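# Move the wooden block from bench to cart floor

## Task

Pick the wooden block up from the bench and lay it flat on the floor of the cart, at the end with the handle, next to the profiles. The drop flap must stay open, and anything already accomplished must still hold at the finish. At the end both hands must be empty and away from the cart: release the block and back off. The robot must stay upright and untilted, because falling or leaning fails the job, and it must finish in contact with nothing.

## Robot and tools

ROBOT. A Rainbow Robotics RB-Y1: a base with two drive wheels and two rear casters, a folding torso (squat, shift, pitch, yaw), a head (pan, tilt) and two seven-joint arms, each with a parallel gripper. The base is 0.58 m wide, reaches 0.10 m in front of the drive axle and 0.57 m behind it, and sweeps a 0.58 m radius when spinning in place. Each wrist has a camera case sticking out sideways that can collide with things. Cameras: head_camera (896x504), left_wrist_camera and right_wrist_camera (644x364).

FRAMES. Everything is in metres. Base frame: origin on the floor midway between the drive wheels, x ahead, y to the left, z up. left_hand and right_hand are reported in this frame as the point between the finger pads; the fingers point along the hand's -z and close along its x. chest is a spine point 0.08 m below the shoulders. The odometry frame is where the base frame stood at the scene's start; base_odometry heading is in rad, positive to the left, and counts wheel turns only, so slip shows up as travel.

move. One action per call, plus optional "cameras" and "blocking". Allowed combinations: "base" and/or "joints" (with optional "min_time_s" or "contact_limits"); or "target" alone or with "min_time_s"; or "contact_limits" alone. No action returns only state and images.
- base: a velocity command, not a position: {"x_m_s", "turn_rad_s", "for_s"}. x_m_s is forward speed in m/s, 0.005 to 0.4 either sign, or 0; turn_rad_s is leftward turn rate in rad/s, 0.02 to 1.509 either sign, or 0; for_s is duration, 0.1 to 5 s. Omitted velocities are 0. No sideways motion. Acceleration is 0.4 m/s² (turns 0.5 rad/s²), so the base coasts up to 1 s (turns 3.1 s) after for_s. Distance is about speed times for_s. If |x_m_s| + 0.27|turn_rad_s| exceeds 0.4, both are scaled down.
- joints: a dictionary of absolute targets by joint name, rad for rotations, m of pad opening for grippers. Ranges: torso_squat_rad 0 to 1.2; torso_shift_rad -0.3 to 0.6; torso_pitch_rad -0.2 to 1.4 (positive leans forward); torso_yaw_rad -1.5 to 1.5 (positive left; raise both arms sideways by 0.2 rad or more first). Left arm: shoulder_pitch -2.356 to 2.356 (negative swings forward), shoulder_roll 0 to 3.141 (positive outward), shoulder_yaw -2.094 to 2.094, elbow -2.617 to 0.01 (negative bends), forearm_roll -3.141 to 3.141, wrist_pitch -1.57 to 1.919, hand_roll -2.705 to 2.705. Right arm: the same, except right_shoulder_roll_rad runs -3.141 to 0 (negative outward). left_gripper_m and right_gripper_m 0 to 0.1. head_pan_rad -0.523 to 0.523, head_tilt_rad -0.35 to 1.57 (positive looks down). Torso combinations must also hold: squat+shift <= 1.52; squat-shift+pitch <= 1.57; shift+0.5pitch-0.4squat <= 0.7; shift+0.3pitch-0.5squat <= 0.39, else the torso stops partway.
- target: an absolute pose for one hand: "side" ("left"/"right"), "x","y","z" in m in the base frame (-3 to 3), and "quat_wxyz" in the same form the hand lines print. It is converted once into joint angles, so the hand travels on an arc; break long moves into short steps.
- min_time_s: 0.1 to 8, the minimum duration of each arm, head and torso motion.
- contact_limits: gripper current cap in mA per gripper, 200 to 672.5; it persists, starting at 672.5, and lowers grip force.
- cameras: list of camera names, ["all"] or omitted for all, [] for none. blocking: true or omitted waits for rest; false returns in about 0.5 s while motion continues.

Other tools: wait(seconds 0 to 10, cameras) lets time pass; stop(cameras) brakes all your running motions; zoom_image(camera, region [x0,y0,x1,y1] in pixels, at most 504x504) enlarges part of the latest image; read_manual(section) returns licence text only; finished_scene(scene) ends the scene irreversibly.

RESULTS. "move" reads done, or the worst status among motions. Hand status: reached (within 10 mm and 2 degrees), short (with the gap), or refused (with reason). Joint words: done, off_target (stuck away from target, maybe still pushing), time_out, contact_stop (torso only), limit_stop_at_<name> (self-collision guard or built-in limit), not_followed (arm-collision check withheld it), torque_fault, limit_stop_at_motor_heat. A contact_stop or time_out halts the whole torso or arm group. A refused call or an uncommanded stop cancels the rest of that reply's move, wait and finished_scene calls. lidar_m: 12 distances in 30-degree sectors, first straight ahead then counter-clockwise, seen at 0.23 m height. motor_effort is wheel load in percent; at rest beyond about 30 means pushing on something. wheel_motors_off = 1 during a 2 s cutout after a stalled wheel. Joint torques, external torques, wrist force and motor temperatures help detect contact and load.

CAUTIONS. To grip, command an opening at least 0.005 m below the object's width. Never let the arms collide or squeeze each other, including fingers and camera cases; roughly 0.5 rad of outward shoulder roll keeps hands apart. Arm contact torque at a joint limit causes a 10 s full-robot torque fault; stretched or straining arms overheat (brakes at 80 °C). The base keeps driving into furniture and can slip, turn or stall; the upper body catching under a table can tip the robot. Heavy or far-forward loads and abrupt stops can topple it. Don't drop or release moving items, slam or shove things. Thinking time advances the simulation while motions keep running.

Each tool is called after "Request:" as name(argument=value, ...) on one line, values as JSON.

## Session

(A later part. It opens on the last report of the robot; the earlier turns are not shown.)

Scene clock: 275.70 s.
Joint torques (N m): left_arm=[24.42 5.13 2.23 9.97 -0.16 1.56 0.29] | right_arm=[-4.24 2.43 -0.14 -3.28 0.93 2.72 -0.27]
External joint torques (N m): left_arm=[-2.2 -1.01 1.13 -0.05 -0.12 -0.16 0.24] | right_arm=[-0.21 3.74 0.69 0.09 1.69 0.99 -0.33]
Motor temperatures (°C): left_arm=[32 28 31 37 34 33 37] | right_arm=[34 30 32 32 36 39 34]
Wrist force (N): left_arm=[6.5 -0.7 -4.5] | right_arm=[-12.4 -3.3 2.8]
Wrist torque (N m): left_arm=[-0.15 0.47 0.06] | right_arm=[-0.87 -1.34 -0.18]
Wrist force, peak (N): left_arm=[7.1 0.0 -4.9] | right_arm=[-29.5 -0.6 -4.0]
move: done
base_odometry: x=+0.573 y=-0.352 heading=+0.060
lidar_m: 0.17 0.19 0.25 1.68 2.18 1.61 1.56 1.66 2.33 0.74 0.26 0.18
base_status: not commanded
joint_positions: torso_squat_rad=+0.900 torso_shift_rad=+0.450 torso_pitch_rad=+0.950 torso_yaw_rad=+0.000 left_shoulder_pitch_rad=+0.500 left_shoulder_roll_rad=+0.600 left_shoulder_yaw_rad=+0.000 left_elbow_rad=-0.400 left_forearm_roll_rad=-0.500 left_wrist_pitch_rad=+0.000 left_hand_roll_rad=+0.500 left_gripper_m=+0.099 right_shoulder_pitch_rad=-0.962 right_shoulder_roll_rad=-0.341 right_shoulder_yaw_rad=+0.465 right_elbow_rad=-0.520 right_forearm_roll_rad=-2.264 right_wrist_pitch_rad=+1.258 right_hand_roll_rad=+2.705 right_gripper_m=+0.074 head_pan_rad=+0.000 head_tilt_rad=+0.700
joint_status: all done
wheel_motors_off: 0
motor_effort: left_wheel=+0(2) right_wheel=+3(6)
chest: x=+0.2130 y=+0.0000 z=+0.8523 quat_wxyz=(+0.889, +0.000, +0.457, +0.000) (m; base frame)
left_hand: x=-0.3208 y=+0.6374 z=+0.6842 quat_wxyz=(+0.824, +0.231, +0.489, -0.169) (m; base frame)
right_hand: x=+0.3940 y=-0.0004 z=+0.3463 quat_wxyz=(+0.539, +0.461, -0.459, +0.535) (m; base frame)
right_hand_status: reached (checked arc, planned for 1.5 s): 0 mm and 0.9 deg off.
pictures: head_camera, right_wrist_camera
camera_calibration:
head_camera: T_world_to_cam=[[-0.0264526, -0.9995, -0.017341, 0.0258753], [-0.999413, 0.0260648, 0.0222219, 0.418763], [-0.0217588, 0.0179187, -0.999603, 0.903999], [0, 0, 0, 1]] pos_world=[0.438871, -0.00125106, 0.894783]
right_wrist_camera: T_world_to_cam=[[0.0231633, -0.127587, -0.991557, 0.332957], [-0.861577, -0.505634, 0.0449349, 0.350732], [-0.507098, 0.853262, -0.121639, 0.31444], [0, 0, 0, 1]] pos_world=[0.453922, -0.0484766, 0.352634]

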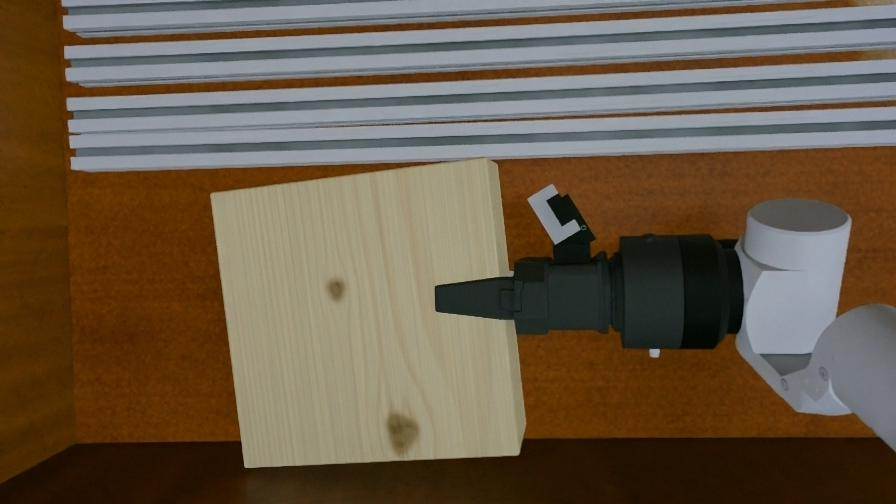

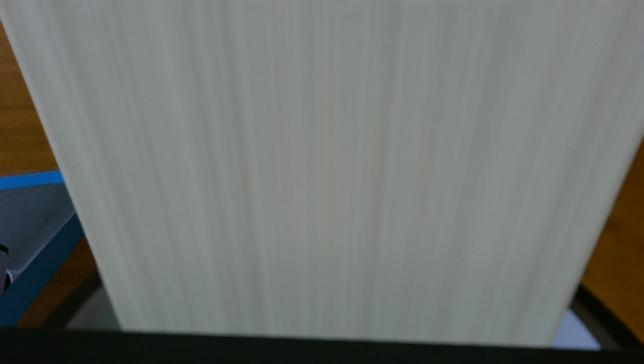

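Request:
move(joints={"right_gripper_m":0.083}, cameras=["head_camera"])

Request:
move(joints={"right_gripper_m":0.092}, cameras=[])

Request:
move(joints={"right_gripper_m":0.1}, cameras=["head_camera","right_wrist_camera"])

Scene clock: 277.27 s.
Joint torques (N m): left_arm=[24.66 4.9 2.3 9.79 -0.29 1.58 0.26] | right_arm=[-4.2 2.35 -0.3 -4.64 -1.2 3.65 -0.08]
External joint torques (N m): left_arm=[-1.96 -1.24 1.21 -0.24 -0.25 -0.14 0.21] | right_arm=[-0.18 3.67 0.52 -1.27 -0.43 1.93 -0.13]
Motor temperatures (°C): left_arm=[32 28 31 37 34 33 37] | right_arm=[34 30 32 32 36 39 34]
Wrist force (N): left_arm=[6.8 -0.9 -4.6] | right_arm=[-17.7 0.0 -1.4]
Wrist torque (N m): left_arm=[-0.11 0.57 0.04] | right_arm=[-0.20 -0.63 0.09]
Wrist force, peak (N): left_arm=[7.3 -1.0 -4.9] | right_arm=[-17.7 -0.7 -1.2]
move: done
base_odometry: x=+0.573 y=-0.352 heading=+0.060
lidar_m: 0.17 0.19 0.27 1.67 2.17 1.61 1.57 1.68 2.31 0.71 0.27 0.18
base_status: not commanded
joint_positions: torso_squat_rad=+0.900 torso_shift_rad=+0.450 torso_pitch_rad=+0.950 torso_yaw_rad=+0.000 left_shoulder_pitch_rad=+0.500 left_shoulder_roll_rad=+0.600 left_shoulder_yaw_rad=+0.000 left_elbow_rad=-0.400 left_forearm_roll_rad=-0.500 left_wrist_pitch_rad=+0.000 left_hand_roll_rad=+0.500 left_gripper_m=+0.099 right_shoulder_pitch_rad=-0.962 right_shoulder_roll_rad=-0.341 right_shoulder_yaw_rad=+0.465 right_elbow_rad=-0.519 right_forearm_roll_rad=-2.263 right_wrist_pitch_rad=+1.258 right_hand_roll_rad=+2.705 right_gripper_m=+0.083 head_pan_rad=+0.000 head_tilt_rad=+0.700
joint_status: all done
wheel_motors_off: 0
motor_effort: left_wheel=-1(2) right_wheel=+4(6)
chest: x=+0.2130 y=+0.0000 z=+0.8523 quat_wxyz=(+0.889, +0.000, +0.457, +0.000) (m; base frame)
left_hand: x=-0.3207 y=+0.6374 z=+0.6842 quat_wxyz=(+0.824, +0.231, +0.489, -0.170) (m; base frame)
right_hand: x=+0.3938 y=-0.0005 z=+0.3460 quat_wxyz=(+0.539, +0.461, -0.458, +0.536) (m; base frame)
pictures: head_camera
camera_calibration:
head_camera: T_world_to_cam=[[-0.0264525, -0.9995, -0.0173356, 0.0258687], [-0.999409, 0.0260612, 0.0224217, 0.418585], [-0.0219586, 0.0179185, -0.999598, 0.903984], [0, 0, 0, 1]] pos_world=[0.438872, -0.00125107, 0.894684]

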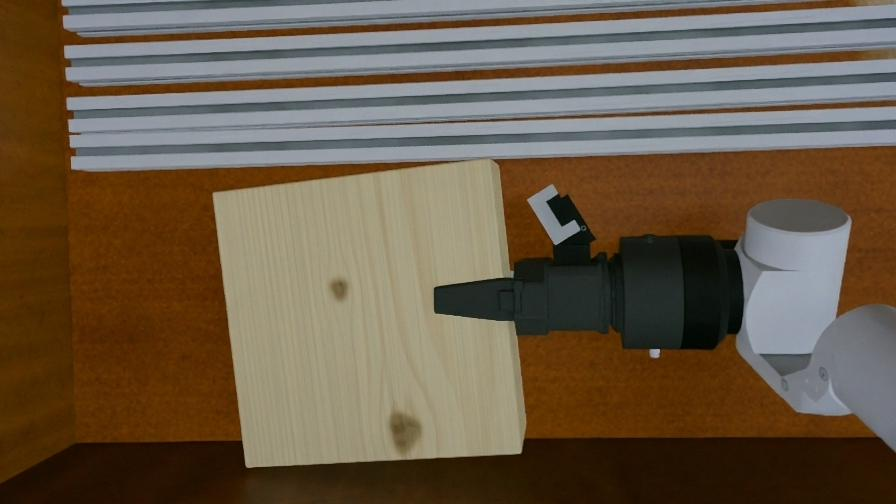

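Scene clock: 277.83 s.
Joint torques (N m): left_arm=[24.35 4.56 2.69 9.92 -0.39 1.64 0.3] | right_arm=[-4.05 2.27 -0.71 -4.79 -1.3 3.82 -0.25]
External joint torques (N m): left_arm=[-2.28 -1.58 1.6 -0.11 -0.36 -0.08 0.25] | right_arm=[-0.03 3.58 0.12 -1.41 -0.54 2.11 -0.3]
Motor temperatures (°C): left_arm=[32 28 31 37 34 33 37] | right_arm=[34 30 32 32 36 39 34]
Wrist force (N): left_arm=[7.2 -0.8 -4.1] | right_arm=[-17.5 0.2 -3.4]
Wrist torque (N m): left_arm=[-0.10 0.62 0.07] | right_arm=[-0.25 -0.75 0.08]
Wrist force, peak (N): left_arm=[7.3 -0.6 -5.0] | right_arm=[-17.5 0.2 -3.4]
move: done
base_odometry: x=+0.573 y=-0.352 heading=+0.060
lidar_m: 0.17 0.18 0.25 1.67 2.17 1.63 1.56 1.67 2.31 0.71 0.26 0.19
base_status: not commanded
joint_positions: torso_squat_rad=+0.900 torso_shift_rad=+0.450 torso_pitch_rad=+0.950 torso_yaw_rad=+0.000 left_shoulder_pitch_rad=+0.500 left_shoulder_roll_rad=+0.600 left_shoulder_yaw_rad=+0.000 left_elbow_rad=-0.400 left_forearm_roll_rad=-0.500 left_wrist_pitch_rad=+0.000 left_hand_roll_rad=+0.500 left_gripper_m=+0.099 right_shoulder_pitch_rad=-0.962 right_shoulder_roll_rad=-0.341 right_shoulder_yaw_rad=+0.465 right_elbow_rad=-0.519 right_forearm_roll_rad=-2.263 right_wrist_pitch_rad=+1.258 right_hand_roll_rad=+2.705 right_gripper_m=+0.092 head_pan_rad=+0.000 head_tilt_rad=+0.700
joint_status: all done
wheel_motors_off: 0
motor_effort: left_wheel=+0(2) right_wheel=+3(5)
chest: x=+0.2130 y=+0.0000 z=+0.8523 quat_wxyz=(+0.889, +0.000, +0.457, +0.000) (m; base frame)
left_hand: x=-0.3207 y=+0.6374 z=+0.6842 quat_wxyz=(+0.824, +0.231, +0.489, -0.170) (m; base frame)
right_hand: x=+0.3938 y=-0.0005 z=+0.3460 quat_wxyz=(+0.539, +0.461, -0.458, +0.536) (m; base frame)
pictures: none
No camera images: "cameras" was empty.

Scene clock: 278.37 s.
Joint torques (N m): left_arm=[24.45 4.89 2.39 9.84 -0.14 1.48 0.17] | right_arm=[-4 1.38 -0.37 -4.6 -1.28 3.8 -0.23]
External joint torques (N m): left_arm=[-2.17 -1.25 1.3 -0.19 -0.1 -0.24 0.12] | right_arm=[0.02 2.69 0.45 -1.23 -0.52 2.08 -0.28]
Motor temperatures (°C): left_arm=[32 28 31 37 34 33 37] | right_arm=[34 30 32 32 36 39 34]
Wrist force (N): left_arm=[6.8 -0.3 -4.6] | right_arm=[-16.4 -0.3 -4.0]
Wrist torque (N m): left_arm=[-0.18 0.57 0.08] | right_arm=[-0.22 -0.75 0.09]
Wrist force, peak (N): left_arm=[7.4 -1.1 -4.3] | right_arm=[-17.4 0.1 -5.3]
move: done
base_odometry: x=+0.573 y=-0.352 heading=+0.060
lidar_m: 0.17 0.17 0.25 1.68 2.17 1.61 1.57 1.67 2.32 0.72 0.26 0.18
base_status: not commanded
joint_positions: torso_squat_rad=+0.900 torso_shift_rad=+0.450 torso_pitch_rad=+0.950 torso_yaw_rad=+0.000 left_shoulder_pitch_rad=+0.500 left_shoulder_roll_rad=+0.600 left_shoulder_yaw_rad=+0.000 left_elbow_rad=-0.400 left_forearm_roll_rad=-0.500 left_wrist_pitch_rad=+0.000 left_hand_roll_rad=+0.500 left_gripper_m=+0.099 right_shoulder_pitch_rad=-0.962 right_shoulder_roll_rad=-0.341 right_shoulder_yaw_rad=+0.465 right_elbow_rad=-0.519 right_forearm_roll_rad=-2.263 right_wrist_pitch_rad=+1.258 right_hand_roll_rad=+2.705 right_gripper_m=+0.099 head_pan_rad=+0.000 head_tilt_rad=+0.700
joint_status: all done
wheel_motors_off: 0
motor_effort: left_wheel=-1(1) right_wheel=+4(6)
chest: x=+0.2130 y=+0.0000 z=+0.8523 quat_wxyz=(+0.889, +0.000, +0.457, +0.000) (m; base frame)
left_hand: x=-0.3207 y=+0.6374 z=+0.6842 quat_wxyz=(+0.824, +0.231, +0.489, -0.170) (m; base frame)
right_hand: x=+0.3938 y=-0.0004 z=+0.3460 quat_wxyz=(+0.539, +0.461, -0.458, +0.535) (m; base frame)
pictures: head_camera, right_wrist_camera
camera_calibration:
head_camera: T_world_to_cam=[[-0.0264559, -0.9995, -0.0173355, 0.0258701], [-0.999409, 0.0260646, 0.0224218, 0.418585], [-0.0219587, 0.0179184, -0.999598, 0.903984], [0, 0, 0, 1]] pos_world=[0.438872, -0.00125106, 0.894684]
right_wrist_camera: T_world_to_cam=[[0.0226951, -0.128105, -0.991501, 0.33283], [-0.861413, -0.505851, 0.04564, 0.350236], [-0.507398, 0.853056, -0.121831, 0.314496], [0, 0, 0, 1]] pos_world=[0.453719, -0.0484783, 0.352332]

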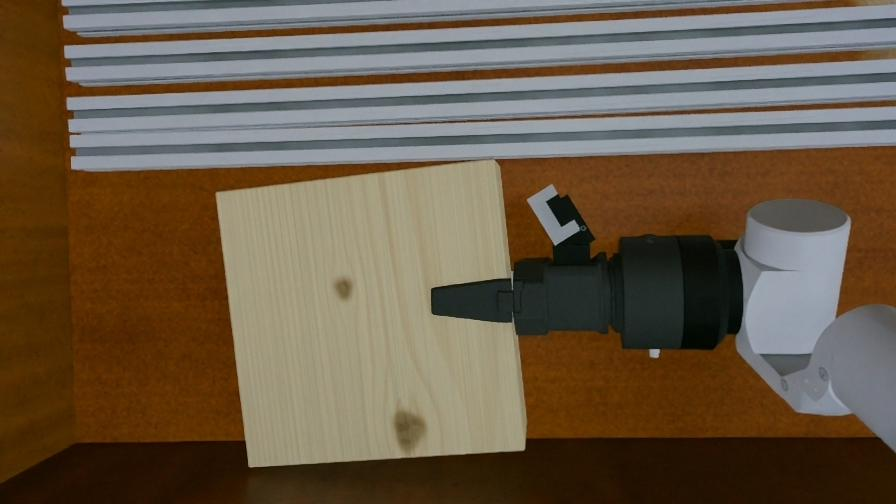

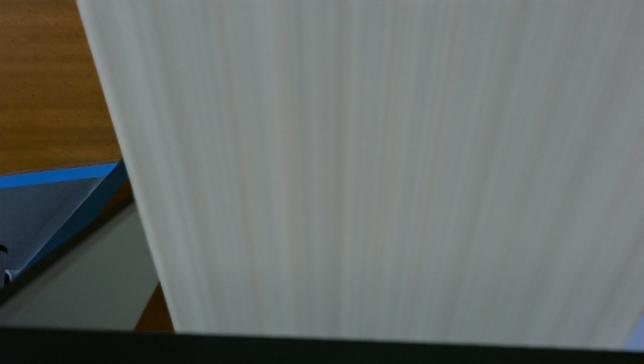

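Request:
move(target={"side":"right","x":0.394,"y":-0.035,"z":0.344,"quat_wxyz":[0.5337,0.4639,-0.4639,0.5337]}, min_time_s=1.5, cameras=["head_camera"])

Request:
move(target={"side":"right","x":0.394,"y":-0.085,"z":0.344,"quat_wxyz":[0.5337,0.4639,-0.4639,0.5337]}, min_time_s=1.5, cameras=["head_camera","right_wrist_camera"])

Scene clock: 282.30 s.
Joint torques (N m): left_arm=[24.66 4.7 2.29 9.76 -0.25 1.54 0.23] | right_arm=[-3.37 1.89 -2.77 -3.41 -1.57 4.15 -0.22]
External joint torques (N m): left_arm=[-1.96 -1.44 1.19 -0.27 -0.21 -0.18 0.18] | right_arm=[0.23 4.13 -2.12 -0.8 -0.79 2.44 -0.27]
Motor temperatures (°C): left_arm=[32 28 31 37 34 33 37] | right_arm=[34 30 32 31 36 39 34]
Wrist force (N): left_arm=[6.9 -0.4 -4.4] | right_arm=[-17.8 0.3 0.6]
Wrist torque (N m): left_arm=[-0.16 0.54 0.03] | right_arm=[-0.16 -0.42 0.02]
Wrist force, peak (N): left_arm=[7.5 -0.6 -4.8] | right_arm=[-17.4 0.8 -6.3]
move: done
base_odometry: x=+0.573 y=-0.352 heading=+0.060
lidar_m: 0.17 0.18 0.26 1.67 2.18 1.62 1.57 1.67 2.34 0.72 0.25 0.18
base_status: not commanded
joint_positions: torso_squat_rad=+0.900 torso_shift_rad=+0.450 torso_pitch_rad=+0.950 torso_yaw_rad=+0.000 left_shoulder_pitch_rad=+0.500 left_shoulder_roll_rad=+0.600 left_shoulder_yaw_rad=+0.000 left_elbow_rad=-0.400 left_forearm_roll_rad=-0.500 left_wrist_pitch_rad=+0.000 left_hand_roll_rad=+0.500 left_gripper_m=+0.099 right_shoulder_pitch_rad=-0.956 right_shoulder_roll_rad=-0.308 right_shoulder_yaw_rad=+0.080 right_elbow_rad=-0.435 right_forearm_roll_rad=-1.905 right_wrist_pitch_rad=+1.421 right_hand_roll_rad=+2.705 right_gripper_m=+0.099 head_pan_rad=+0.000 head_tilt_rad=+0.700
joint_status: all done
wheel_motors_off: 0
motor_effort: left_wheel=+0(2) right_wheel=+3(6)
chest: x=+0.2130 y=+0.0000 z=+0.8523 quat_wxyz=(+0.889, +0.000, +0.457, +0.000) (m; base frame)
left_hand: x=-0.3207 y=+0.6374 z=+0.6842 quat_wxyz=(+0.824, +0.231, +0.489, -0.170) (m; base frame)
right_hand: x=+0.3939 y=-0.0355 z=+0.3441 quat_wxyz=(+0.539, +0.460, -0.458, +0.537) (m; base frame)
right_hand_status: reached (checked arc, planned for 1.5 s): 0 mm and 1.1 deg off.
pictures: head_camera
camera_calibration:
head_camera: T_world_to_cam=[[-0.0264559, -0.9995, -0.0173355, 0.0258701], [-0.999409, 0.0260646, 0.0224218, 0.418585], [-0.0219587, 0.0179184, -0.999598, 0.903984], [0, 0, 0, 1]] pos_world=[0.438872, -0.00125106, 0.894684]

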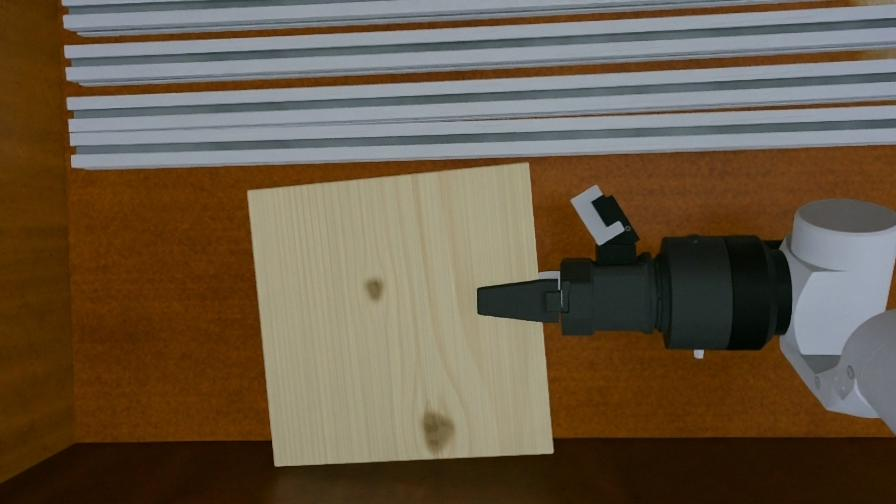

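Scene clock: 284.13 s.
Joint torques (N m): left_arm=[24.34 4.94 2.14 10.03 -0.3 1.52 0.27] | right_arm=[-2.18 -6.38 -2.68 -2.08 -1.55 3.87 -0.15]
External joint torques (N m): left_arm=[-2.28 -1.2 1.04 0 -0.26 -0.2 0.22] | right_arm=[0.8 -2.37 -2 0.08 -0.79 2.16 -0.19]
Motor temperatures (°C): left_arm=[32 28 31 37 34 33 37] | right_arm=[34 30 32 31 36 38 34]
Wrist force (N): left_arm=[6.2 -0.4 -3.8] | right_arm=[-16.4 0.6 -4.6]
Wrist torque (N m): left_arm=[-0.20 0.47 0.05] | right_arm=[-0.19 -0.53 0.00]
Wrist force, peak (N): left_arm=[7.6 -0.5 -4.6] | right_arm=[-17.5 1.6 -6.3]
move: short
base_odometry: x=+0.573 y=-0.352 heading=+0.060
lidar_m: 0.17 0.19 0.26 1.66 2.17 1.62 1.56 1.66 2.31 0.73 0.25 0.19
base_status: not commanded
joint_positions: torso_squat_rad=+0.900 torso_shift_rad=+0.450 torso_pitch_rad=+0.950 torso_yaw_rad=+0.000 left_shoulder_pitch_rad=+0.500 left_shoulder_roll_rad=+0.600 left_shoulder_yaw_rad=+0.000 left_elbow_rad=-0.400 left_forearm_roll_rad=-0.500 left_wrist_pitch_rad=+0.000 left_hand_roll_rad=+0.500 left_gripper_m=+0.099 right_shoulder_pitch_rad=-0.948 right_shoulder_roll_rad=-0.324 right_shoulder_yaw_rad=-0.279 right_elbow_rad=-0.409 right_forearm_roll_rad=-1.578 right_wrist_pitch_rad=+1.564 right_hand_roll_rad=+2.705 right_gripper_m=+0.099 head_pan_rad=+0.000 head_tilt_rad=+0.700
joint_status: all done
wheel_motors_off: 0
motor_effort: left_wheel=-1(1) right_wheel=+3(5)
chest: x=+0.2130 y=+0.0000 z=+0.8523 quat_wxyz=(+0.889, +0.000, +0.457, +0.000) (m; base frame)
left_hand: x=-0.3207 y=+0.6374 z=+0.6842 quat_wxyz=(+0.824, +0.231, +0.489, -0.170) (m; base frame)
right_hand: x=+0.3938 y=-0.0845 z=+0.3445 quat_wxyz=(+0.546, +0.454, -0.453, +0.540) (m; base frame)
right_hand_status: short (checked arc, as near as the solve gets, planned for 1.5 s): 1 mm and 2.4 deg off. The place is met; only the turn is off.
pictures: head_camera, right_wrist_camera
camera_calibration:
head_camera: T_world_to_cam=[[-0.0264559, -0.9995, -0.0173355, 0.0258701], [-0.999409, 0.0260646, 0.0224218, 0.418585], [-0.0219587, 0.0179184, -0.999598, 0.903984], [0, 0, 0, 1]] pos_world=[0.438872, -0.00125106, 0.894684]
right_wrist_camera: T_world_to_cam=[[0.0209695, -0.153227, -0.987968, 0.317961], [-0.864118, -0.499798, 0.0591745, 0.304762], [-0.502852, 0.852481, -0.142887, 0.391472], [0, 0, 0, 1]] pos_world=[0.453536, -0.132683, 0.352038]

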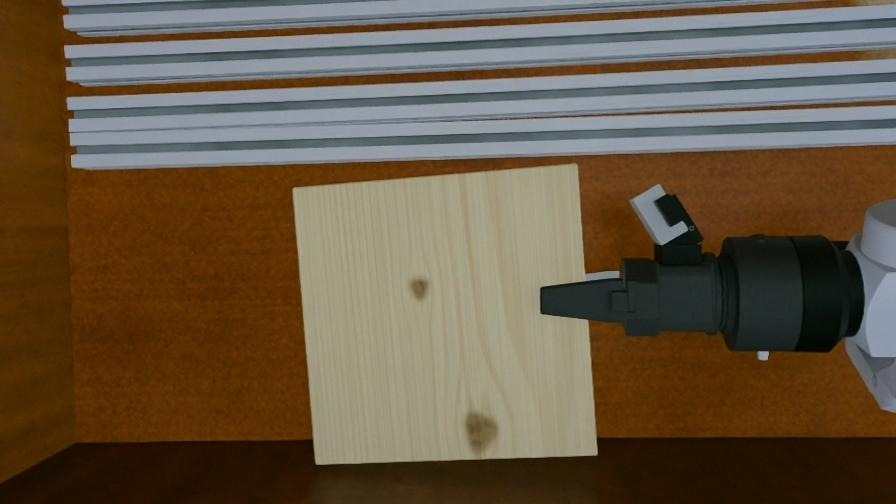

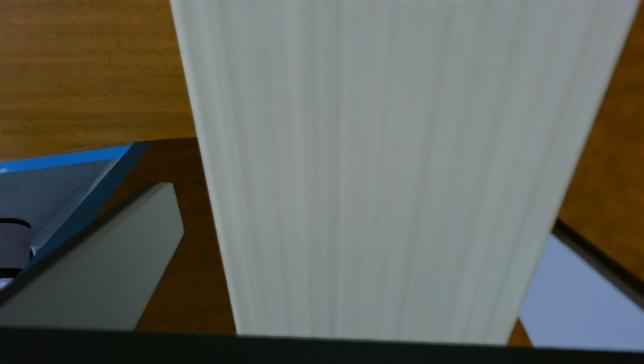

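Request:
move(target={"side":"right","x":0.394,"y":-0.085,"z":0.349,"quat_wxyz":[0.5732,0.4141,-0.4141,0.5732]}, min_time_s=1.5, cameras=["head_camera"])

Request:
move(target={"side":"right","x":0.394,"y":-0.095,"z":0.354,"quat_wxyz":[0.6124,0.3536,-0.3536,0.6124]}, min_time_s=1.5, cameras=["head_camera","right_wrist_camera"])

Scene clock: 301.30 s.
Joint torques (N m): left_arm=[24.8 4.58 2.31 9.67 -0.15 1.56 0.2] | right_arm=[32.58 11.14 1.48 -3.23 -3.16 3.07 0.41]
External joint torques (N m): left_arm=[-1.83 -1.55 1.22 -0.36 -0.12 -0.16 0.15] | right_arm=[34.77 14.79 2.58 1.38 -1.94 1.75 0.36]
External joint torques when the fault began: right_arm=[70.93 27.6 5.71 2.1 -2.15 1.33 0.09]
Motor temperatures (°C): left_arm=[32 28 31 37 34 33 37] | right_arm=[35 30 32 31 36 38 34]
Wrist force (N): left_arm=[6.9 -0.5 -4.1] | right_arm=[-16.3 1.8 -2.5]
Wrist torque (N m): left_arm=[-0.19 0.57 0.05] | right_arm=[-0.22 -0.30 -0.15]
Wrist force, peak (N): left_arm=[7.3 -1.1 -5.0] | right_arm=[-20.3 7.9 -2.3]
move: torque_fault
TORQUE FAULT: right_shoulder_pitch_rad reached its load limit. The robot stopped for 10 seconds, dropped its targets and accepts commands again. The stop added 9.5 s to the call.
base_odometry: x=+0.573 y=-0.352 heading=+0.060
lidar_m: 0.17 0.18 0.25 1.66 2.17 1.62 1.57 1.65 2.32 0.72 0.26 0.18
base_status: not commanded
joint_positions: torso_squat_rad=+0.900 torso_shift_rad=+0.451 torso_pitch_rad=+0.951 torso_yaw_rad=+0.000 left_shoulder_pitch_rad=+0.500 left_shoulder_roll_rad=+0.600 left_shoulder_yaw_rad=+0.000 left_elbow_rad=-0.400 left_forearm_roll_rad=-0.500 left_wrist_pitch_rad=+0.000 left_hand_roll_rad=+0.500 left_gripper_m=+0.099 right_shoulder_pitch_rad=-0.772 right_shoulder_roll_rad=-0.286 right_shoulder_yaw_rad=-0.255 right_elbow_rad=-0.911 right_forearm_roll_rad=-1.513 right_wrist_pitch_rad=+1.478 right_hand_roll_rad=+2.459 right_gripper_m=+0.099 head_pan_rad=+0.000 head_tilt_rad=+0.700
joint_status: right_shoulder_pitch_rad torque_fault (moved +0.176 of +0.249); right_shoulder_roll_rad torque_fault (moved +0.038 of +0.062); right_elbow_rad torque_fault (moved -0.502 of -0.571); right_forearm_roll_rad torque_fault (moved +0.064 of +0.083); right_wrist_pitch_rad torque_fault (moved -0.086 of -0.111); right_hand_roll_rad torque_fault (moved -0.246 of -0.312); the others done
wheel_motors_off: 0
on_its_own: right_shoulder_pitch_rad is held at -0.763, not at your -0.699, since a torque_fault; right_shoulder_roll_rad is held at -0.282, not at your -0.263, since a torque_fault; right_elbow_rad is held at -0.911, not at your -0.980, since a torque_fault; right_forearm_roll_rad is held at -1.514, not at your -1.495, since a torque_fault; right_wrist_pitch_rad is held at +1.479, not at your +1.453, since a torque_fault; right_hand_roll_rad is held at +2.459, not at your +2.393, since a torque_fault
motor_effort: left_wheel=+5(30) right_wheel=-35(71)
chest: x=+0.2134 y=+0.0003 z=+0.8521 quat_wxyz=(+0.889, +0.000, +0.458, +0.000) (m; base frame)
left_hand: x=-0.3210 y=+0.6371 z=+0.6841 quat_wxyz=(+0.824, +0.231, +0.490, -0.169) (m; base frame)
right_hand: x=+0.4173 y=-0.0855 z=+0.3544 quat_wxyz=(+0.547, +0.406, -0.437, +0.588) (m; base frame)
right_hand_status: short (checked arc, planned for 1.5 s): torque_fault, 24 mm and 4.4 deg off.
pictures: head_camera
camera_calibration:
head_camera: T_world_to_cam=[[-0.0254548, -0.99953, -0.0170606, 0.0256917], [-0.999424, 0.0250616, 0.0228802, 0.418674], [-0.0224419, 0.0176332, -0.999593, 0.903995], [0, 0, 0, 1]] pos_world=[0.439374, -0.000753338, 0.894485]

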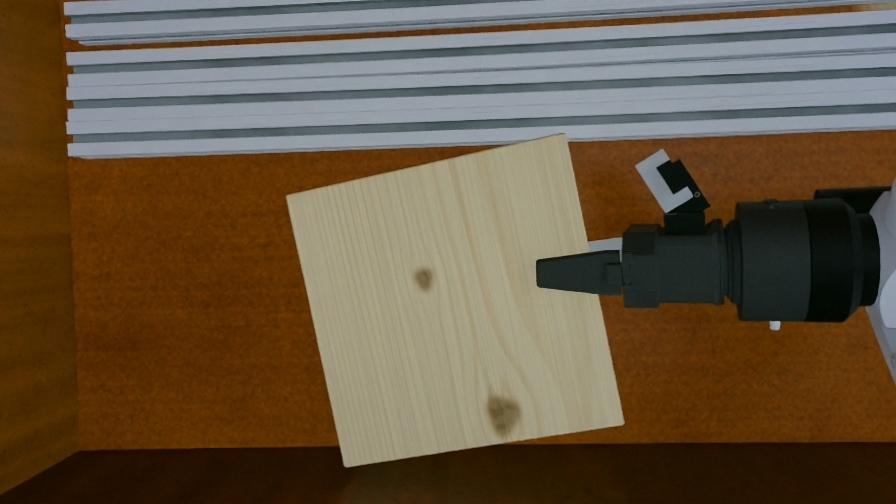

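not run: a stop that you did not command came earlier in this reply.

Request:
move(joints={"torso_squat_rad":0.87}, min_time_s=1.5, cameras=["head_camera","right_wrist_camera"])

Scene clock: 304.10 s.
Joint torques (N m): left_arm=[24.77 4.72 2.08 9.84 -0.23 1.6 0.25] | right_arm=[-2.02 -2.28 -1.17 -5.89 -2.82 2.78 0.33]
External joint torques (N m): left_arm=[-1.86 -1.42 0.98 -0.19 -0.19 -0.12 0.2] | right_arm=[-0.03 1.29 -0.1 -1.36 -1.61 1.45 0.28]
Motor temperatures (°C): left_arm=[32 28 31 37 34 33 37] | right_arm=[35 30 32 31 36 38 34]
Wrist force (N): left_arm=[6.8 0.0 -3.7] | right_arm=[-15.5 2.9 -7.4]
Wrist torque (N m): left_arm=[-0.20 0.53 0.04] | right_arm=[-0.19 -0.60 -0.15]
Wrist force, peak (N): left_arm=[7.2 -0.1 -5.3] | right_arm=[-16.0 3.5 -7.8]
move: done
base_odometry: x=+0.573 y=-0.352 heading=+0.060
lidar_m: 0.16 0.17 0.26 1.66 2.17 1.61 1.57 1.66 2.32 0.71 0.26 0.18
base_status: not commanded
joint_positions: torso_squat_rad=+0.870 torso_shift_rad=+0.450 torso_pitch_rad=+0.951 torso_yaw_rad=+0.000 left_shoulder_pitch_rad=+0.500 left_shoulder_roll_rad=+0.600 left_shoulder_yaw_rad=+0.000 left_elbow_rad=-0.400 left_forearm_roll_rad=-0.500 left_wrist_pitch_rad=+0.000 left_hand_roll_rad=+0.500 left_gripper_m=+0.099 right_shoulder_pitch_rad=-0.763 right_shoulder_roll_rad=-0.282 right_shoulder_yaw_rad=-0.255 right_elbow_rad=-0.911 right_forearm_roll_rad=-1.513 right_wrist_pitch_rad=+1.479 right_hand_roll_rad=+2.459 right_gripper_m=+0.099 head_pan_rad=+0.000 head_tilt_rad=+0.700
joint_status: all done
wheel_motors_off: 0
on_its_own: right_shoulder_pitch_rad is held at -0.763, not at your -0.699, since a torque_fault; right_shoulder_roll_rad is held at -0.282, not at your -0.263, since a torque_fault; right_elbow_rad is held at -0.911, not at your -0.980, since a torque_fault; right_forearm_roll_rad is held at -1.514, not at your -1.495, since a torque_fault; right_wrist_pitch_rad is held at +1.479, not at your +1.453, since a torque_fault; right_hand_roll_rad is held at +2.459, not at your +2.393, since a torque_fault
motor_effort: left_wheel=+1(5) right_wheel=+0(36)
chest: x=+0.2202 y=+0.0001 z=+0.8668 quat_wxyz=(+0.889, +0.000, +0.458, +0.000) (m; base frame)
left_hand: x=-0.3137 y=+0.6374 z=+0.6989 quat_wxyz=(+0.824, +0.231, +0.490, -0.170) (m; base frame)
right_hand: x=+0.4192 y=-0.0856 z=+0.3678 quat_wxyz=(+0.549, +0.409, -0.435, +0.585) (m; base frame)
pictures: head_camera, right_wrist_camera
camera_calibration:
head_camera: T_world_to_cam=[[-0.0263589, -0.999504, -0.0172284, 0.0261723], [-0.999403, 0.025963, 0.0228155, 0.425198], [-0.0223569, 0.0178195, -0.999591, 0.918711], [0, 0, 0, 1]] pos_world=[0.446173, -0.00125112, 0.909085]
right_wrist_camera: T_world_to_cam=[[0.0912225, -0.260442, -0.96117, 0.291749], [-0.857156, -0.511855, 0.0573433, 0.321535], [-0.506915, 0.818642, -0.269932, 0.454019], [0, 0, 0, 1]] pos_world=[0.47914, -0.131116, 0.384536]

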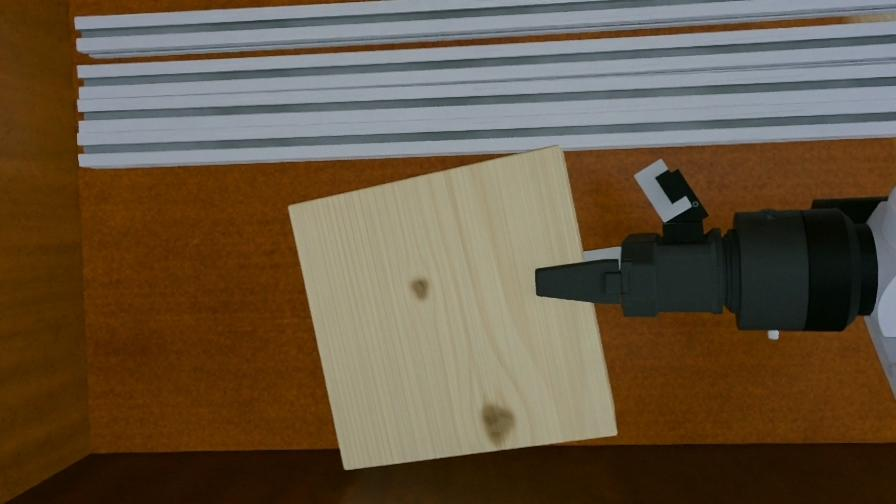

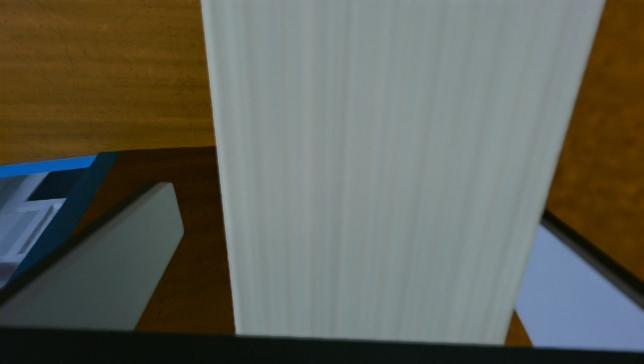

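Request:
move(target={"side":"right","x":0.419,"y":-0.086,"z":0.352,"quat_wxyz":[0.560,0.423,-0.423,0.575]}, min_time_s=1, cameras=[])

Request:
move(joints={"torso_squat_rad":0.83}, min_time_s=1, cameras=[])

Request:
move(target={"side":"right","x":0.42,"y":-0.088,"z":0.354,"quat_wxyz":[0.5732,0.4141,-0.4141,0.5732]}, min_time_s=1, cameras=["head_camera"])

Scene clock: 307.73 s.
Joint torques (N m): left_arm=[24.66 4.88 2.31 9.91 -0.24 1.61 0.25] | right_arm=[-5.37 -4.4 -2.17 -4.6 -2.62 3.29 0.19]
External joint torques (N m): left_arm=[-1.97 -1.25 1.21 -0.12 -0.21 -0.11 0.2] | right_arm=[-2.57 -0.56 -1.22 -0.84 -1.56 1.83 0.14]
Motor temperatures (°C): left_arm=[32 28 31 37 34 33 37] | right_arm=[35 30 32 31 36 38 34]
Wrist force (N): left_arm=[6.4 -1.1 -4.1] | right_arm=[-15.8 1.4 -6.5]
Wrist torque (N m): left_arm=[-0.09 0.49 0.07] | right_arm=[-0.24 -0.60 -0.03]
Wrist force, peak (N): left_arm=[7.5 0.3 -5.0] | right_arm=[-16.4 3.5 -8.0]
move: done
base_odometry: x=+0.573 y=-0.352 heading=+0.060
lidar_m: 0.17 0.18 0.24 1.69 2.18 1.62 1.56 1.67 2.33 0.72 0.25 0.18
base_status: not commanded
joint_positions: torso_squat_rad=+0.870 torso_shift_rad=+0.450 torso_pitch_rad=+0.950 torso_yaw_rad=+0.000 left_shoulder_pitch_rad=+0.500 left_shoulder_roll_rad=+0.600 left_shoulder_yaw_rad=+0.000 left_elbow_rad=-0.400 left_forearm_roll_rad=-0.500 left_wrist_pitch_rad=+0.000 left_hand_roll_rad=+0.500 left_gripper_m=+0.099 right_shoulder_pitch_rad=-0.851 right_shoulder_roll_rad=-0.302 right_shoulder_yaw_rad=-0.255 right_elbow_rad=-0.715 right_forearm_roll_rad=-1.513 right_wrist_pitch_rad=+1.472 right_hand_roll_rad=+2.517 right_gripper_m=+0.099 head_pan_rad=+0.000 head_tilt_rad=+0.700
joint_status: all done
wheel_motors_off: 0
motor_effort: left_wheel=+1(2) right_wheel=+1(3)
chest: x=+0.2202 y=+0.0001 z=+0.8668 quat_wxyz=(+0.889, +0.000, +0.458, +0.000) (m; base frame)
left_hand: x=-0.3136 y=+0.6374 z=+0.6988 quat_wxyz=(+0.824, +0.231, +0.489, -0.170) (m; base frame)
right_hand: x=+0.4185 y=-0.0860 z=+0.3521 quat_wxyz=(+0.561, +0.421, -0.422, +0.575) (m; base frame)
right_hand_status: reached (checked arc, planned for 1.0 s): 0 mm and 0.2 deg off.
pictures: none
No camera images: "cameras" was empty.

Scene clock: 309.00 s.
Joint torques (N m): left_arm=[24.74 4.82 2.27 9.92 -0.36 1.53 0.23] | right_arm=[-5.27 -4.13 -2.02 -4.92 -2.61 3.16 0.11]
External joint torques (N m): left_arm=[-1.89 -1.32 1.18 -0.11 -0.33 -0.19 0.18] | right_arm=[-2.48 -0.29 -1.07 -1.17 -1.55 1.71 0.06]
Motor temperatures (°C): left_arm=[32 28 31 37 34 33 37] | right_arm=[35 30 32 31 36 38 34]
Wrist force (N): left_arm=[6.7 -1.1 -4.4] | right_arm=[-15.8 2.4 -6.8]
Wrist torque (N m): left_arm=[-0.06 0.55 0.03] | right_arm=[-0.18 -0.47 -0.08]
Wrist force, peak (N): left_arm=[7.8 -0.2 -4.6] | right_arm=[-16.1 2.1 -7.8]
move: done
base_odometry: x=+0.573 y=-0.352 heading=+0.060
lidar_m: 0.17 0.18 0.26 1.68 2.16 1.62 1.56 1.67 2.31 0.71 0.26 0.17
base_status: not commanded
joint_positions: torso_squat_rad=+0.830 torso_shift_rad=+0.450 torso_pitch_rad=+0.950 torso_yaw_rad=+0.000 left_shoulder_pitch_rad=+0.500 left_shoulder_roll_rad=+0.600 left_shoulder_yaw_rad=+0.000 left_elbow_rad=-0.400 left_forearm_roll_rad=-0.500 left_wrist_pitch_rad=+0.000 left_hand_roll_rad=+0.500 left_gripper_m=+0.099 right_shoulder_pitch_rad=-0.851 right_shoulder_roll_rad=-0.302 right_shoulder_yaw_rad=-0.255 right_elbow_rad=-0.715 right_forearm_roll_rad=-1.513 right_wrist_pitch_rad=+1.472 right_hand_roll_rad=+2.517 right_gripper_m=+0.099 head_pan_rad=+0.000 head_tilt_rad=+0.700
joint_status: all done
wheel_motors_off: 0
motor_effort: left_wheel=+1(2) right_wheel=+1(4)
chest: x=+0.2293 y=+0.0001 z=+0.8857 quat_wxyz=(+0.889, +0.000, +0.458, +0.000) (m; base frame)
left_hand: x=-0.3045 y=+0.6374 z=+0.7178 quat_wxyz=(+0.824, +0.231, +0.490, -0.170) (m; base frame)
right_hand: x=+0.4276 y=-0.0860 z=+0.3711 quat_wxyz=(+0.561, +0.422, -0.422, +0.575) (m; base frame)
pictures: none
No camera images: "cameras" was empty.

Scene clock: 310.33 s.
Joint torques (N m): left_arm=[24.92 4.76 2.41 9.88 -0.14 1.55 0.21] | right_arm=[-5.78 -4.13 -3.03 -3.51 -2.01 3.34 0.19]
External joint torques (N m): left_arm=[-1.71 -1.38 1.31 -0.15 -0.1 -0.17 0.16] | right_arm=[-2.97 -0.29 -2.23 -0.47 -1.11 1.81 0.14]
Motor temperatures (°C): left_arm=[32 28 31 37 34 33 37] | right_arm=[35 30 32 31 36 38 34]
Wrist force (N): left_arm=[6.8 -0.7 -4.2] | right_arm=[-15.2 2.1 -5.4]
Wrist torque (N m): left_arm=[-0.15 0.53 0.05] | right_arm=[-0.25 -0.43 -0.08]
Wrist force, peak (N): left_arm=[7.8 -0.2 -5.0] | right_arm=[-16.2 3.2 -6.5]
move: done
base_odometry: x=+0.573 y=-0.352 heading=+0.060
lidar_m: 0.16 0.19 0.25 1.68 2.16 1.63 1.56 1.66 2.33 0.73 0.26 0.18
base_status: not commanded
joint_positions: torso_squat_rad=+0.830 torso_shift_rad=+0.450 torso_pitch_rad=+0.950 torso_yaw_rad=+0.000 left_shoulder_pitch_rad=+0.500 left_shoulder_roll_rad=+0.600 left_shoulder_yaw_rad=+0.000 left_elbow_rad=-0.400 left_forearm_roll_rad=-0.500 left_wrist_pitch_rad=+0.000 left_hand_roll_rad=+0.500 left_gripper_m=+0.099 right_shoulder_pitch_rad=-0.891 right_shoulder_roll_rad=-0.306 right_shoulder_yaw_rad=-0.262 right_elbow_rad=-0.580 right_forearm_roll_rad=-1.510 right_wrist_pitch_rad=+1.435 right_hand_roll_rad=+2.595 right_gripper_m=+0.099 head_pan_rad=+0.000 head_tilt_rad=+0.700
joint_status: all done
wheel_motors_off: 0
motor_effort: left_wheel=+1(2) right_wheel=+2(4)
chest: x=+0.2293 y=+0.0001 z=+0.8857 quat_wxyz=(+0.889, +0.000, +0.458, +0.000) (m; base frame)
left_hand: x=-0.3045 y=+0.6374 z=+0.7178 quat_wxyz=(+0.824, +0.231, +0.490, -0.170) (m; base frame)
right_hand: x=+0.4194 y=-0.0880 z=+0.3540 quat_wxyz=(+0.574, +0.413, -0.413, +0.573) (m; base frame)
right_hand_status: reached (checked arc, planned for 1.0 s): 1 mm and 0.2 deg off.
pictures: head_camera
camera_calibration:
head_camera: T_world_to_cam=[[-0.0264571, -0.999501, -0.0172274, 0.0267835], [-0.999402, 0.0260629, 0.0227189, 0.433948], [-0.0222586, 0.0178181, -0.999593, 0.937863], [0, 0, 0, 1]] pos_world=[0.455273, -0.00125082, 0.928085]

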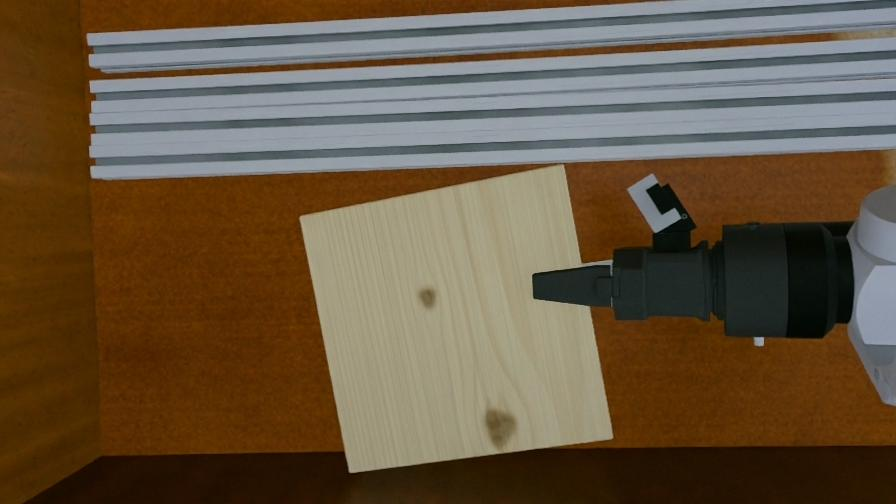

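Request:
move(target={"side":"right","x":0.415,"y":-0.09,"z":0.358,"quat_wxyz":[0.6088,0.3597,-0.3597,0.6088]}, min_time_s=1.5, cameras=["head_camera","right_wrist_camera"])

Scene clock: 313.00 s.
Joint torques (N m): left_arm=[24.96 4.75 2.41 9.85 -0.18 1.54 0.22] | right_arm=[-0.66 1.24 0.39 -7.53 -2.9 2.88 -0.36]
External joint torques (N m): left_arm=[-1.66 -1.38 1.32 -0.18 -0.14 -0.18 0.17] | right_arm=[0.07 4.13 1.45 -2.36 -1.72 1.82 -0.4]
Motor temperatures (°C): left_arm=[32 28 31 37 34 33 37] | right_arm=[34 30 32 31 36 37 34]
Wrist force (N): left_arm=[7.2 -0.4 -4.6] | right_arm=[-16.1 1.0 -4.0]
Wrist torque (N m): left_arm=[-0.15 0.58 0.04] | right_arm=[-0.17 -0.21 0.01]
Wrist force, peak (N): left_arm=[7.1 -0.9 -4.9] | right_arm=[-16.3 1.8 -6.5]
move: done
base_odometry: x=+0.573 y=-0.352 heading=+0.060
lidar_m: 0.17 0.17 0.25 1.67 2.18 1.63 1.57 1.65 2.31 0.72 0.25 0.18
base_status: not commanded
joint_positions: torso_squat_rad=+0.830 torso_shift_rad=+0.450 torso_pitch_rad=+0.950 torso_yaw_rad=+0.000 left_shoulder_pitch_rad=+0.500 left_shoulder_roll_rad=+0.600 left_shoulder_yaw_rad=+0.000 left_elbow_rad=-0.400 left_forearm_roll_rad=-0.500 left_wrist_pitch_rad=+0.000 left_hand_roll_rad=+0.500 left_gripper_m=+0.099 right_shoulder_pitch_rad=-0.655 right_shoulder_roll_rad=-0.256 right_shoulder_yaw_rad=-0.202 right_elbow_rad=-1.110 right_forearm_roll_rad=-1.370 right_wrist_pitch_rad=+1.307 right_hand_roll_rad=+2.278 right_gripper_m=+0.099 head_pan_rad=+0.000 head_tilt_rad=+0.700
joint_status: all done
wheel_motors_off: 0
motor_effort: left_wheel=+1(1) right_wheel=+2(4)
chest: x=+0.2293 y=+0.0001 z=+0.8857 quat_wxyz=(+0.889, +0.000, +0.458, +0.000) (m; base frame)
left_hand: x=-0.3045 y=+0.6374 z=+0.7178 quat_wxyz=(+0.824, +0.231, +0.489, -0.170) (m; base frame)
right_hand: x=+0.4156 y=-0.0908 z=+0.3583 quat_wxyz=(+0.608, +0.360, -0.363, +0.608) (m; base frame)
right_hand_status: reached (checked arc, planned for 1.5 s): 1 mm and 0.4 deg off.
pictures: head_camera, right_wrist_camera
camera_calibration:
head_camera: T_world_to_cam=[[-0.0264571, -0.999501, -0.0172274, 0.0267835], [-0.999402, 0.0260629, 0.0227189, 0.433948], [-0.0222586, 0.0178181, -0.999593, 0.937863], [0, 0, 0, 1]] pos_world=[0.455273, -0.00125082, 0.928085]
right_wrist_camera: T_world_to_cam=[[0.0305521, -0.453884, -0.890537, 0.263965], [-0.862484, -0.462257, 0.206011, 0.269754], [-0.505162, 0.761779, -0.405591, 0.496599], [0, 0, 0, 1]] pos_world=[0.475456, -0.133794, 0.380914]

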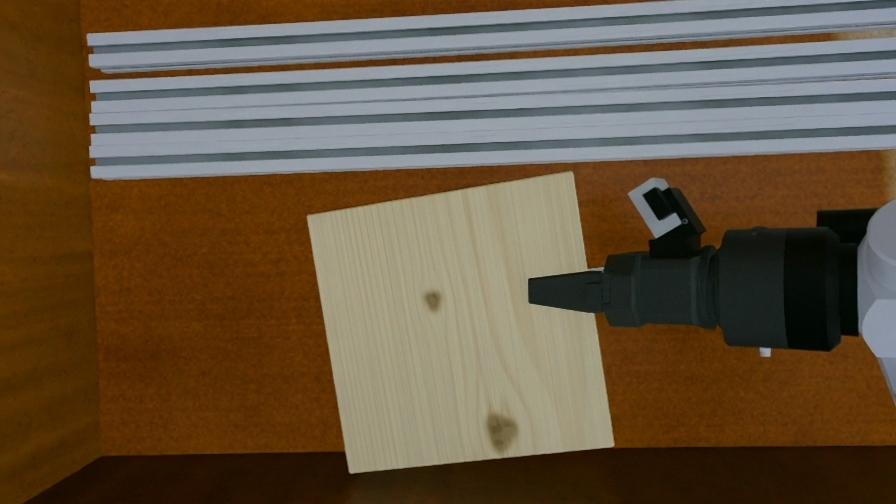

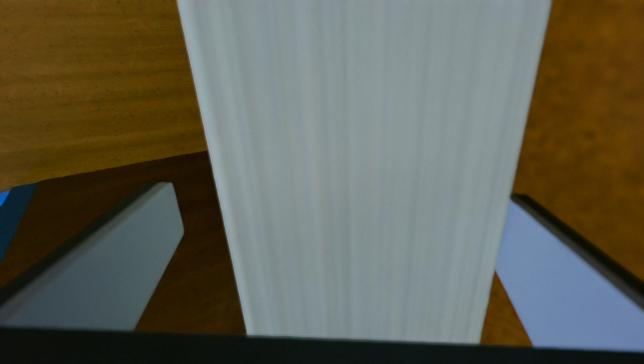

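Request:
move(target={"side":"right","x":0.413,"y":-0.125,"z":0.355,"quat_wxyz":[0.6124,0.3536,-0.3536,0.6124]}, min_time_s=1, cameras=["head_camera","right_wrist_camera"])

Scene clock: 315.10 s.
Joint torques (N m): left_arm=[24.98 4.57 2.12 9.83 -0.23 1.61 0.29] | right_arm=[1.47 -5.47 -3.44 -4.47 -1.5 1.32 0.29]
External joint torques (N m): left_arm=[-1.64 -1.57 1.02 -0.2 -0.19 -0.11 0.23] | right_arm=[1.77 -1.15 -1.89 0.46 -0.36 0.25 0.24]
Motor temperatures (°C): left_arm=[32 28 31 37 34 33 37] | right_arm=[34 30 32 31 36 37 34]
Wrist force (N): left_arm=[6.2 -1.2 -4.6] | right_arm=[-5.8 0.9 -2.2]
Wrist torque (N m): left_arm=[-0.09 0.46 0.03] | right_arm=[-0.12 -0.29 -0.09]
Wrist force, peak (N): left_arm=[7.9 -0.5 -4.3] | right_arm=[-17.0 0.6 -4.8]
move: done
base_odometry: x=+0.573 y=-0.352 heading=+0.060
lidar_m: 0.17 0.19 0.25 1.68 2.18 1.62 1.56 1.66 2.31 0.73 0.26 0.17
base_status: not commanded
joint_positions: torso_squat_rad=+0.830 torso_shift_rad=+0.450 torso_pitch_rad=+0.950 torso_yaw_rad=+0.000 left_shoulder_pitch_rad=+0.500 left_shoulder_roll_rad=+0.600 left_shoulder_yaw_rad=+0.000 left_elbow_rad=-0.400 left_forearm_roll_rad=-0.500 left_wrist_pitch_rad=+0.000 left_hand_roll_rad=+0.500 left_gripper_m=+0.099 right_shoulder_pitch_rad=-0.648 right_shoulder_roll_rad=-0.311 right_shoulder_yaw_rad=-0.232 right_elbow_rad=-1.080 right_forearm_roll_rad=-1.392 right_wrist_pitch_rad=+1.338 right_hand_roll_rad=+2.307 right_gripper_m=+0.099 head_pan_rad=+0.000 head_tilt_rad=+0.700
joint_status: all done
wheel_motors_off: 0
motor_effort: left_wheel=+0(1) right_wheel=+4(4)
chest: x=+0.2292 y=+0.0001 z=+0.8858 quat_wxyz=(+0.889, +0.000, +0.457, +0.000) (m; base frame)
left_hand: x=-0.3045 y=+0.6374 z=+0.7177 quat_wxyz=(+0.824, +0.231, +0.489, -0.170) (m; base frame)
right_hand: x=+0.4131 y=-0.1246 z=+0.3552 quat_wxyz=(+0.612, +0.354, -0.354, +0.612) (m; base frame)
right_hand_status: reached (checked arc, planned for 1.0 s): 0 mm and 0.0 deg off.
pictures: head_camera, right_wrist_camera
camera_calibration:
head_camera: T_world_to_cam=[[-0.0264505, -0.999502, -0.017233, 0.0267865], [-0.999407, 0.0260597, 0.022519, 0.434031], [-0.0220587, 0.0178185, -0.999598, 0.937974], [0, 0, 0, 1]] pos_world=[0.455172, -0.00125083, 0.928284]
right_wrist_camera: T_world_to_cam=[[0.029549, -0.476419, -0.878722, 0.239271], [-0.861295, -0.458252, 0.219489, 0.247846], [-0.507245, 0.750353, -0.423878, 0.525868], [0, 0, 0, 1]] pos_world=[0.473143, -0.167017, 0.378757]

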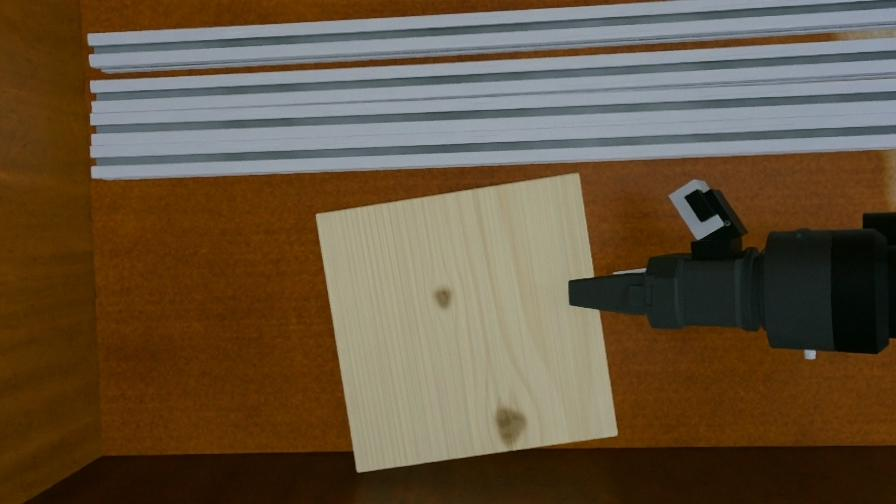

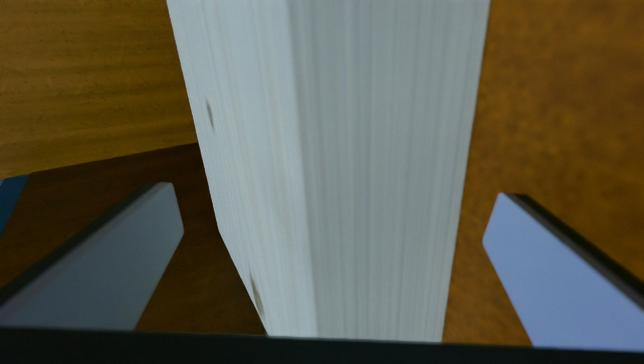

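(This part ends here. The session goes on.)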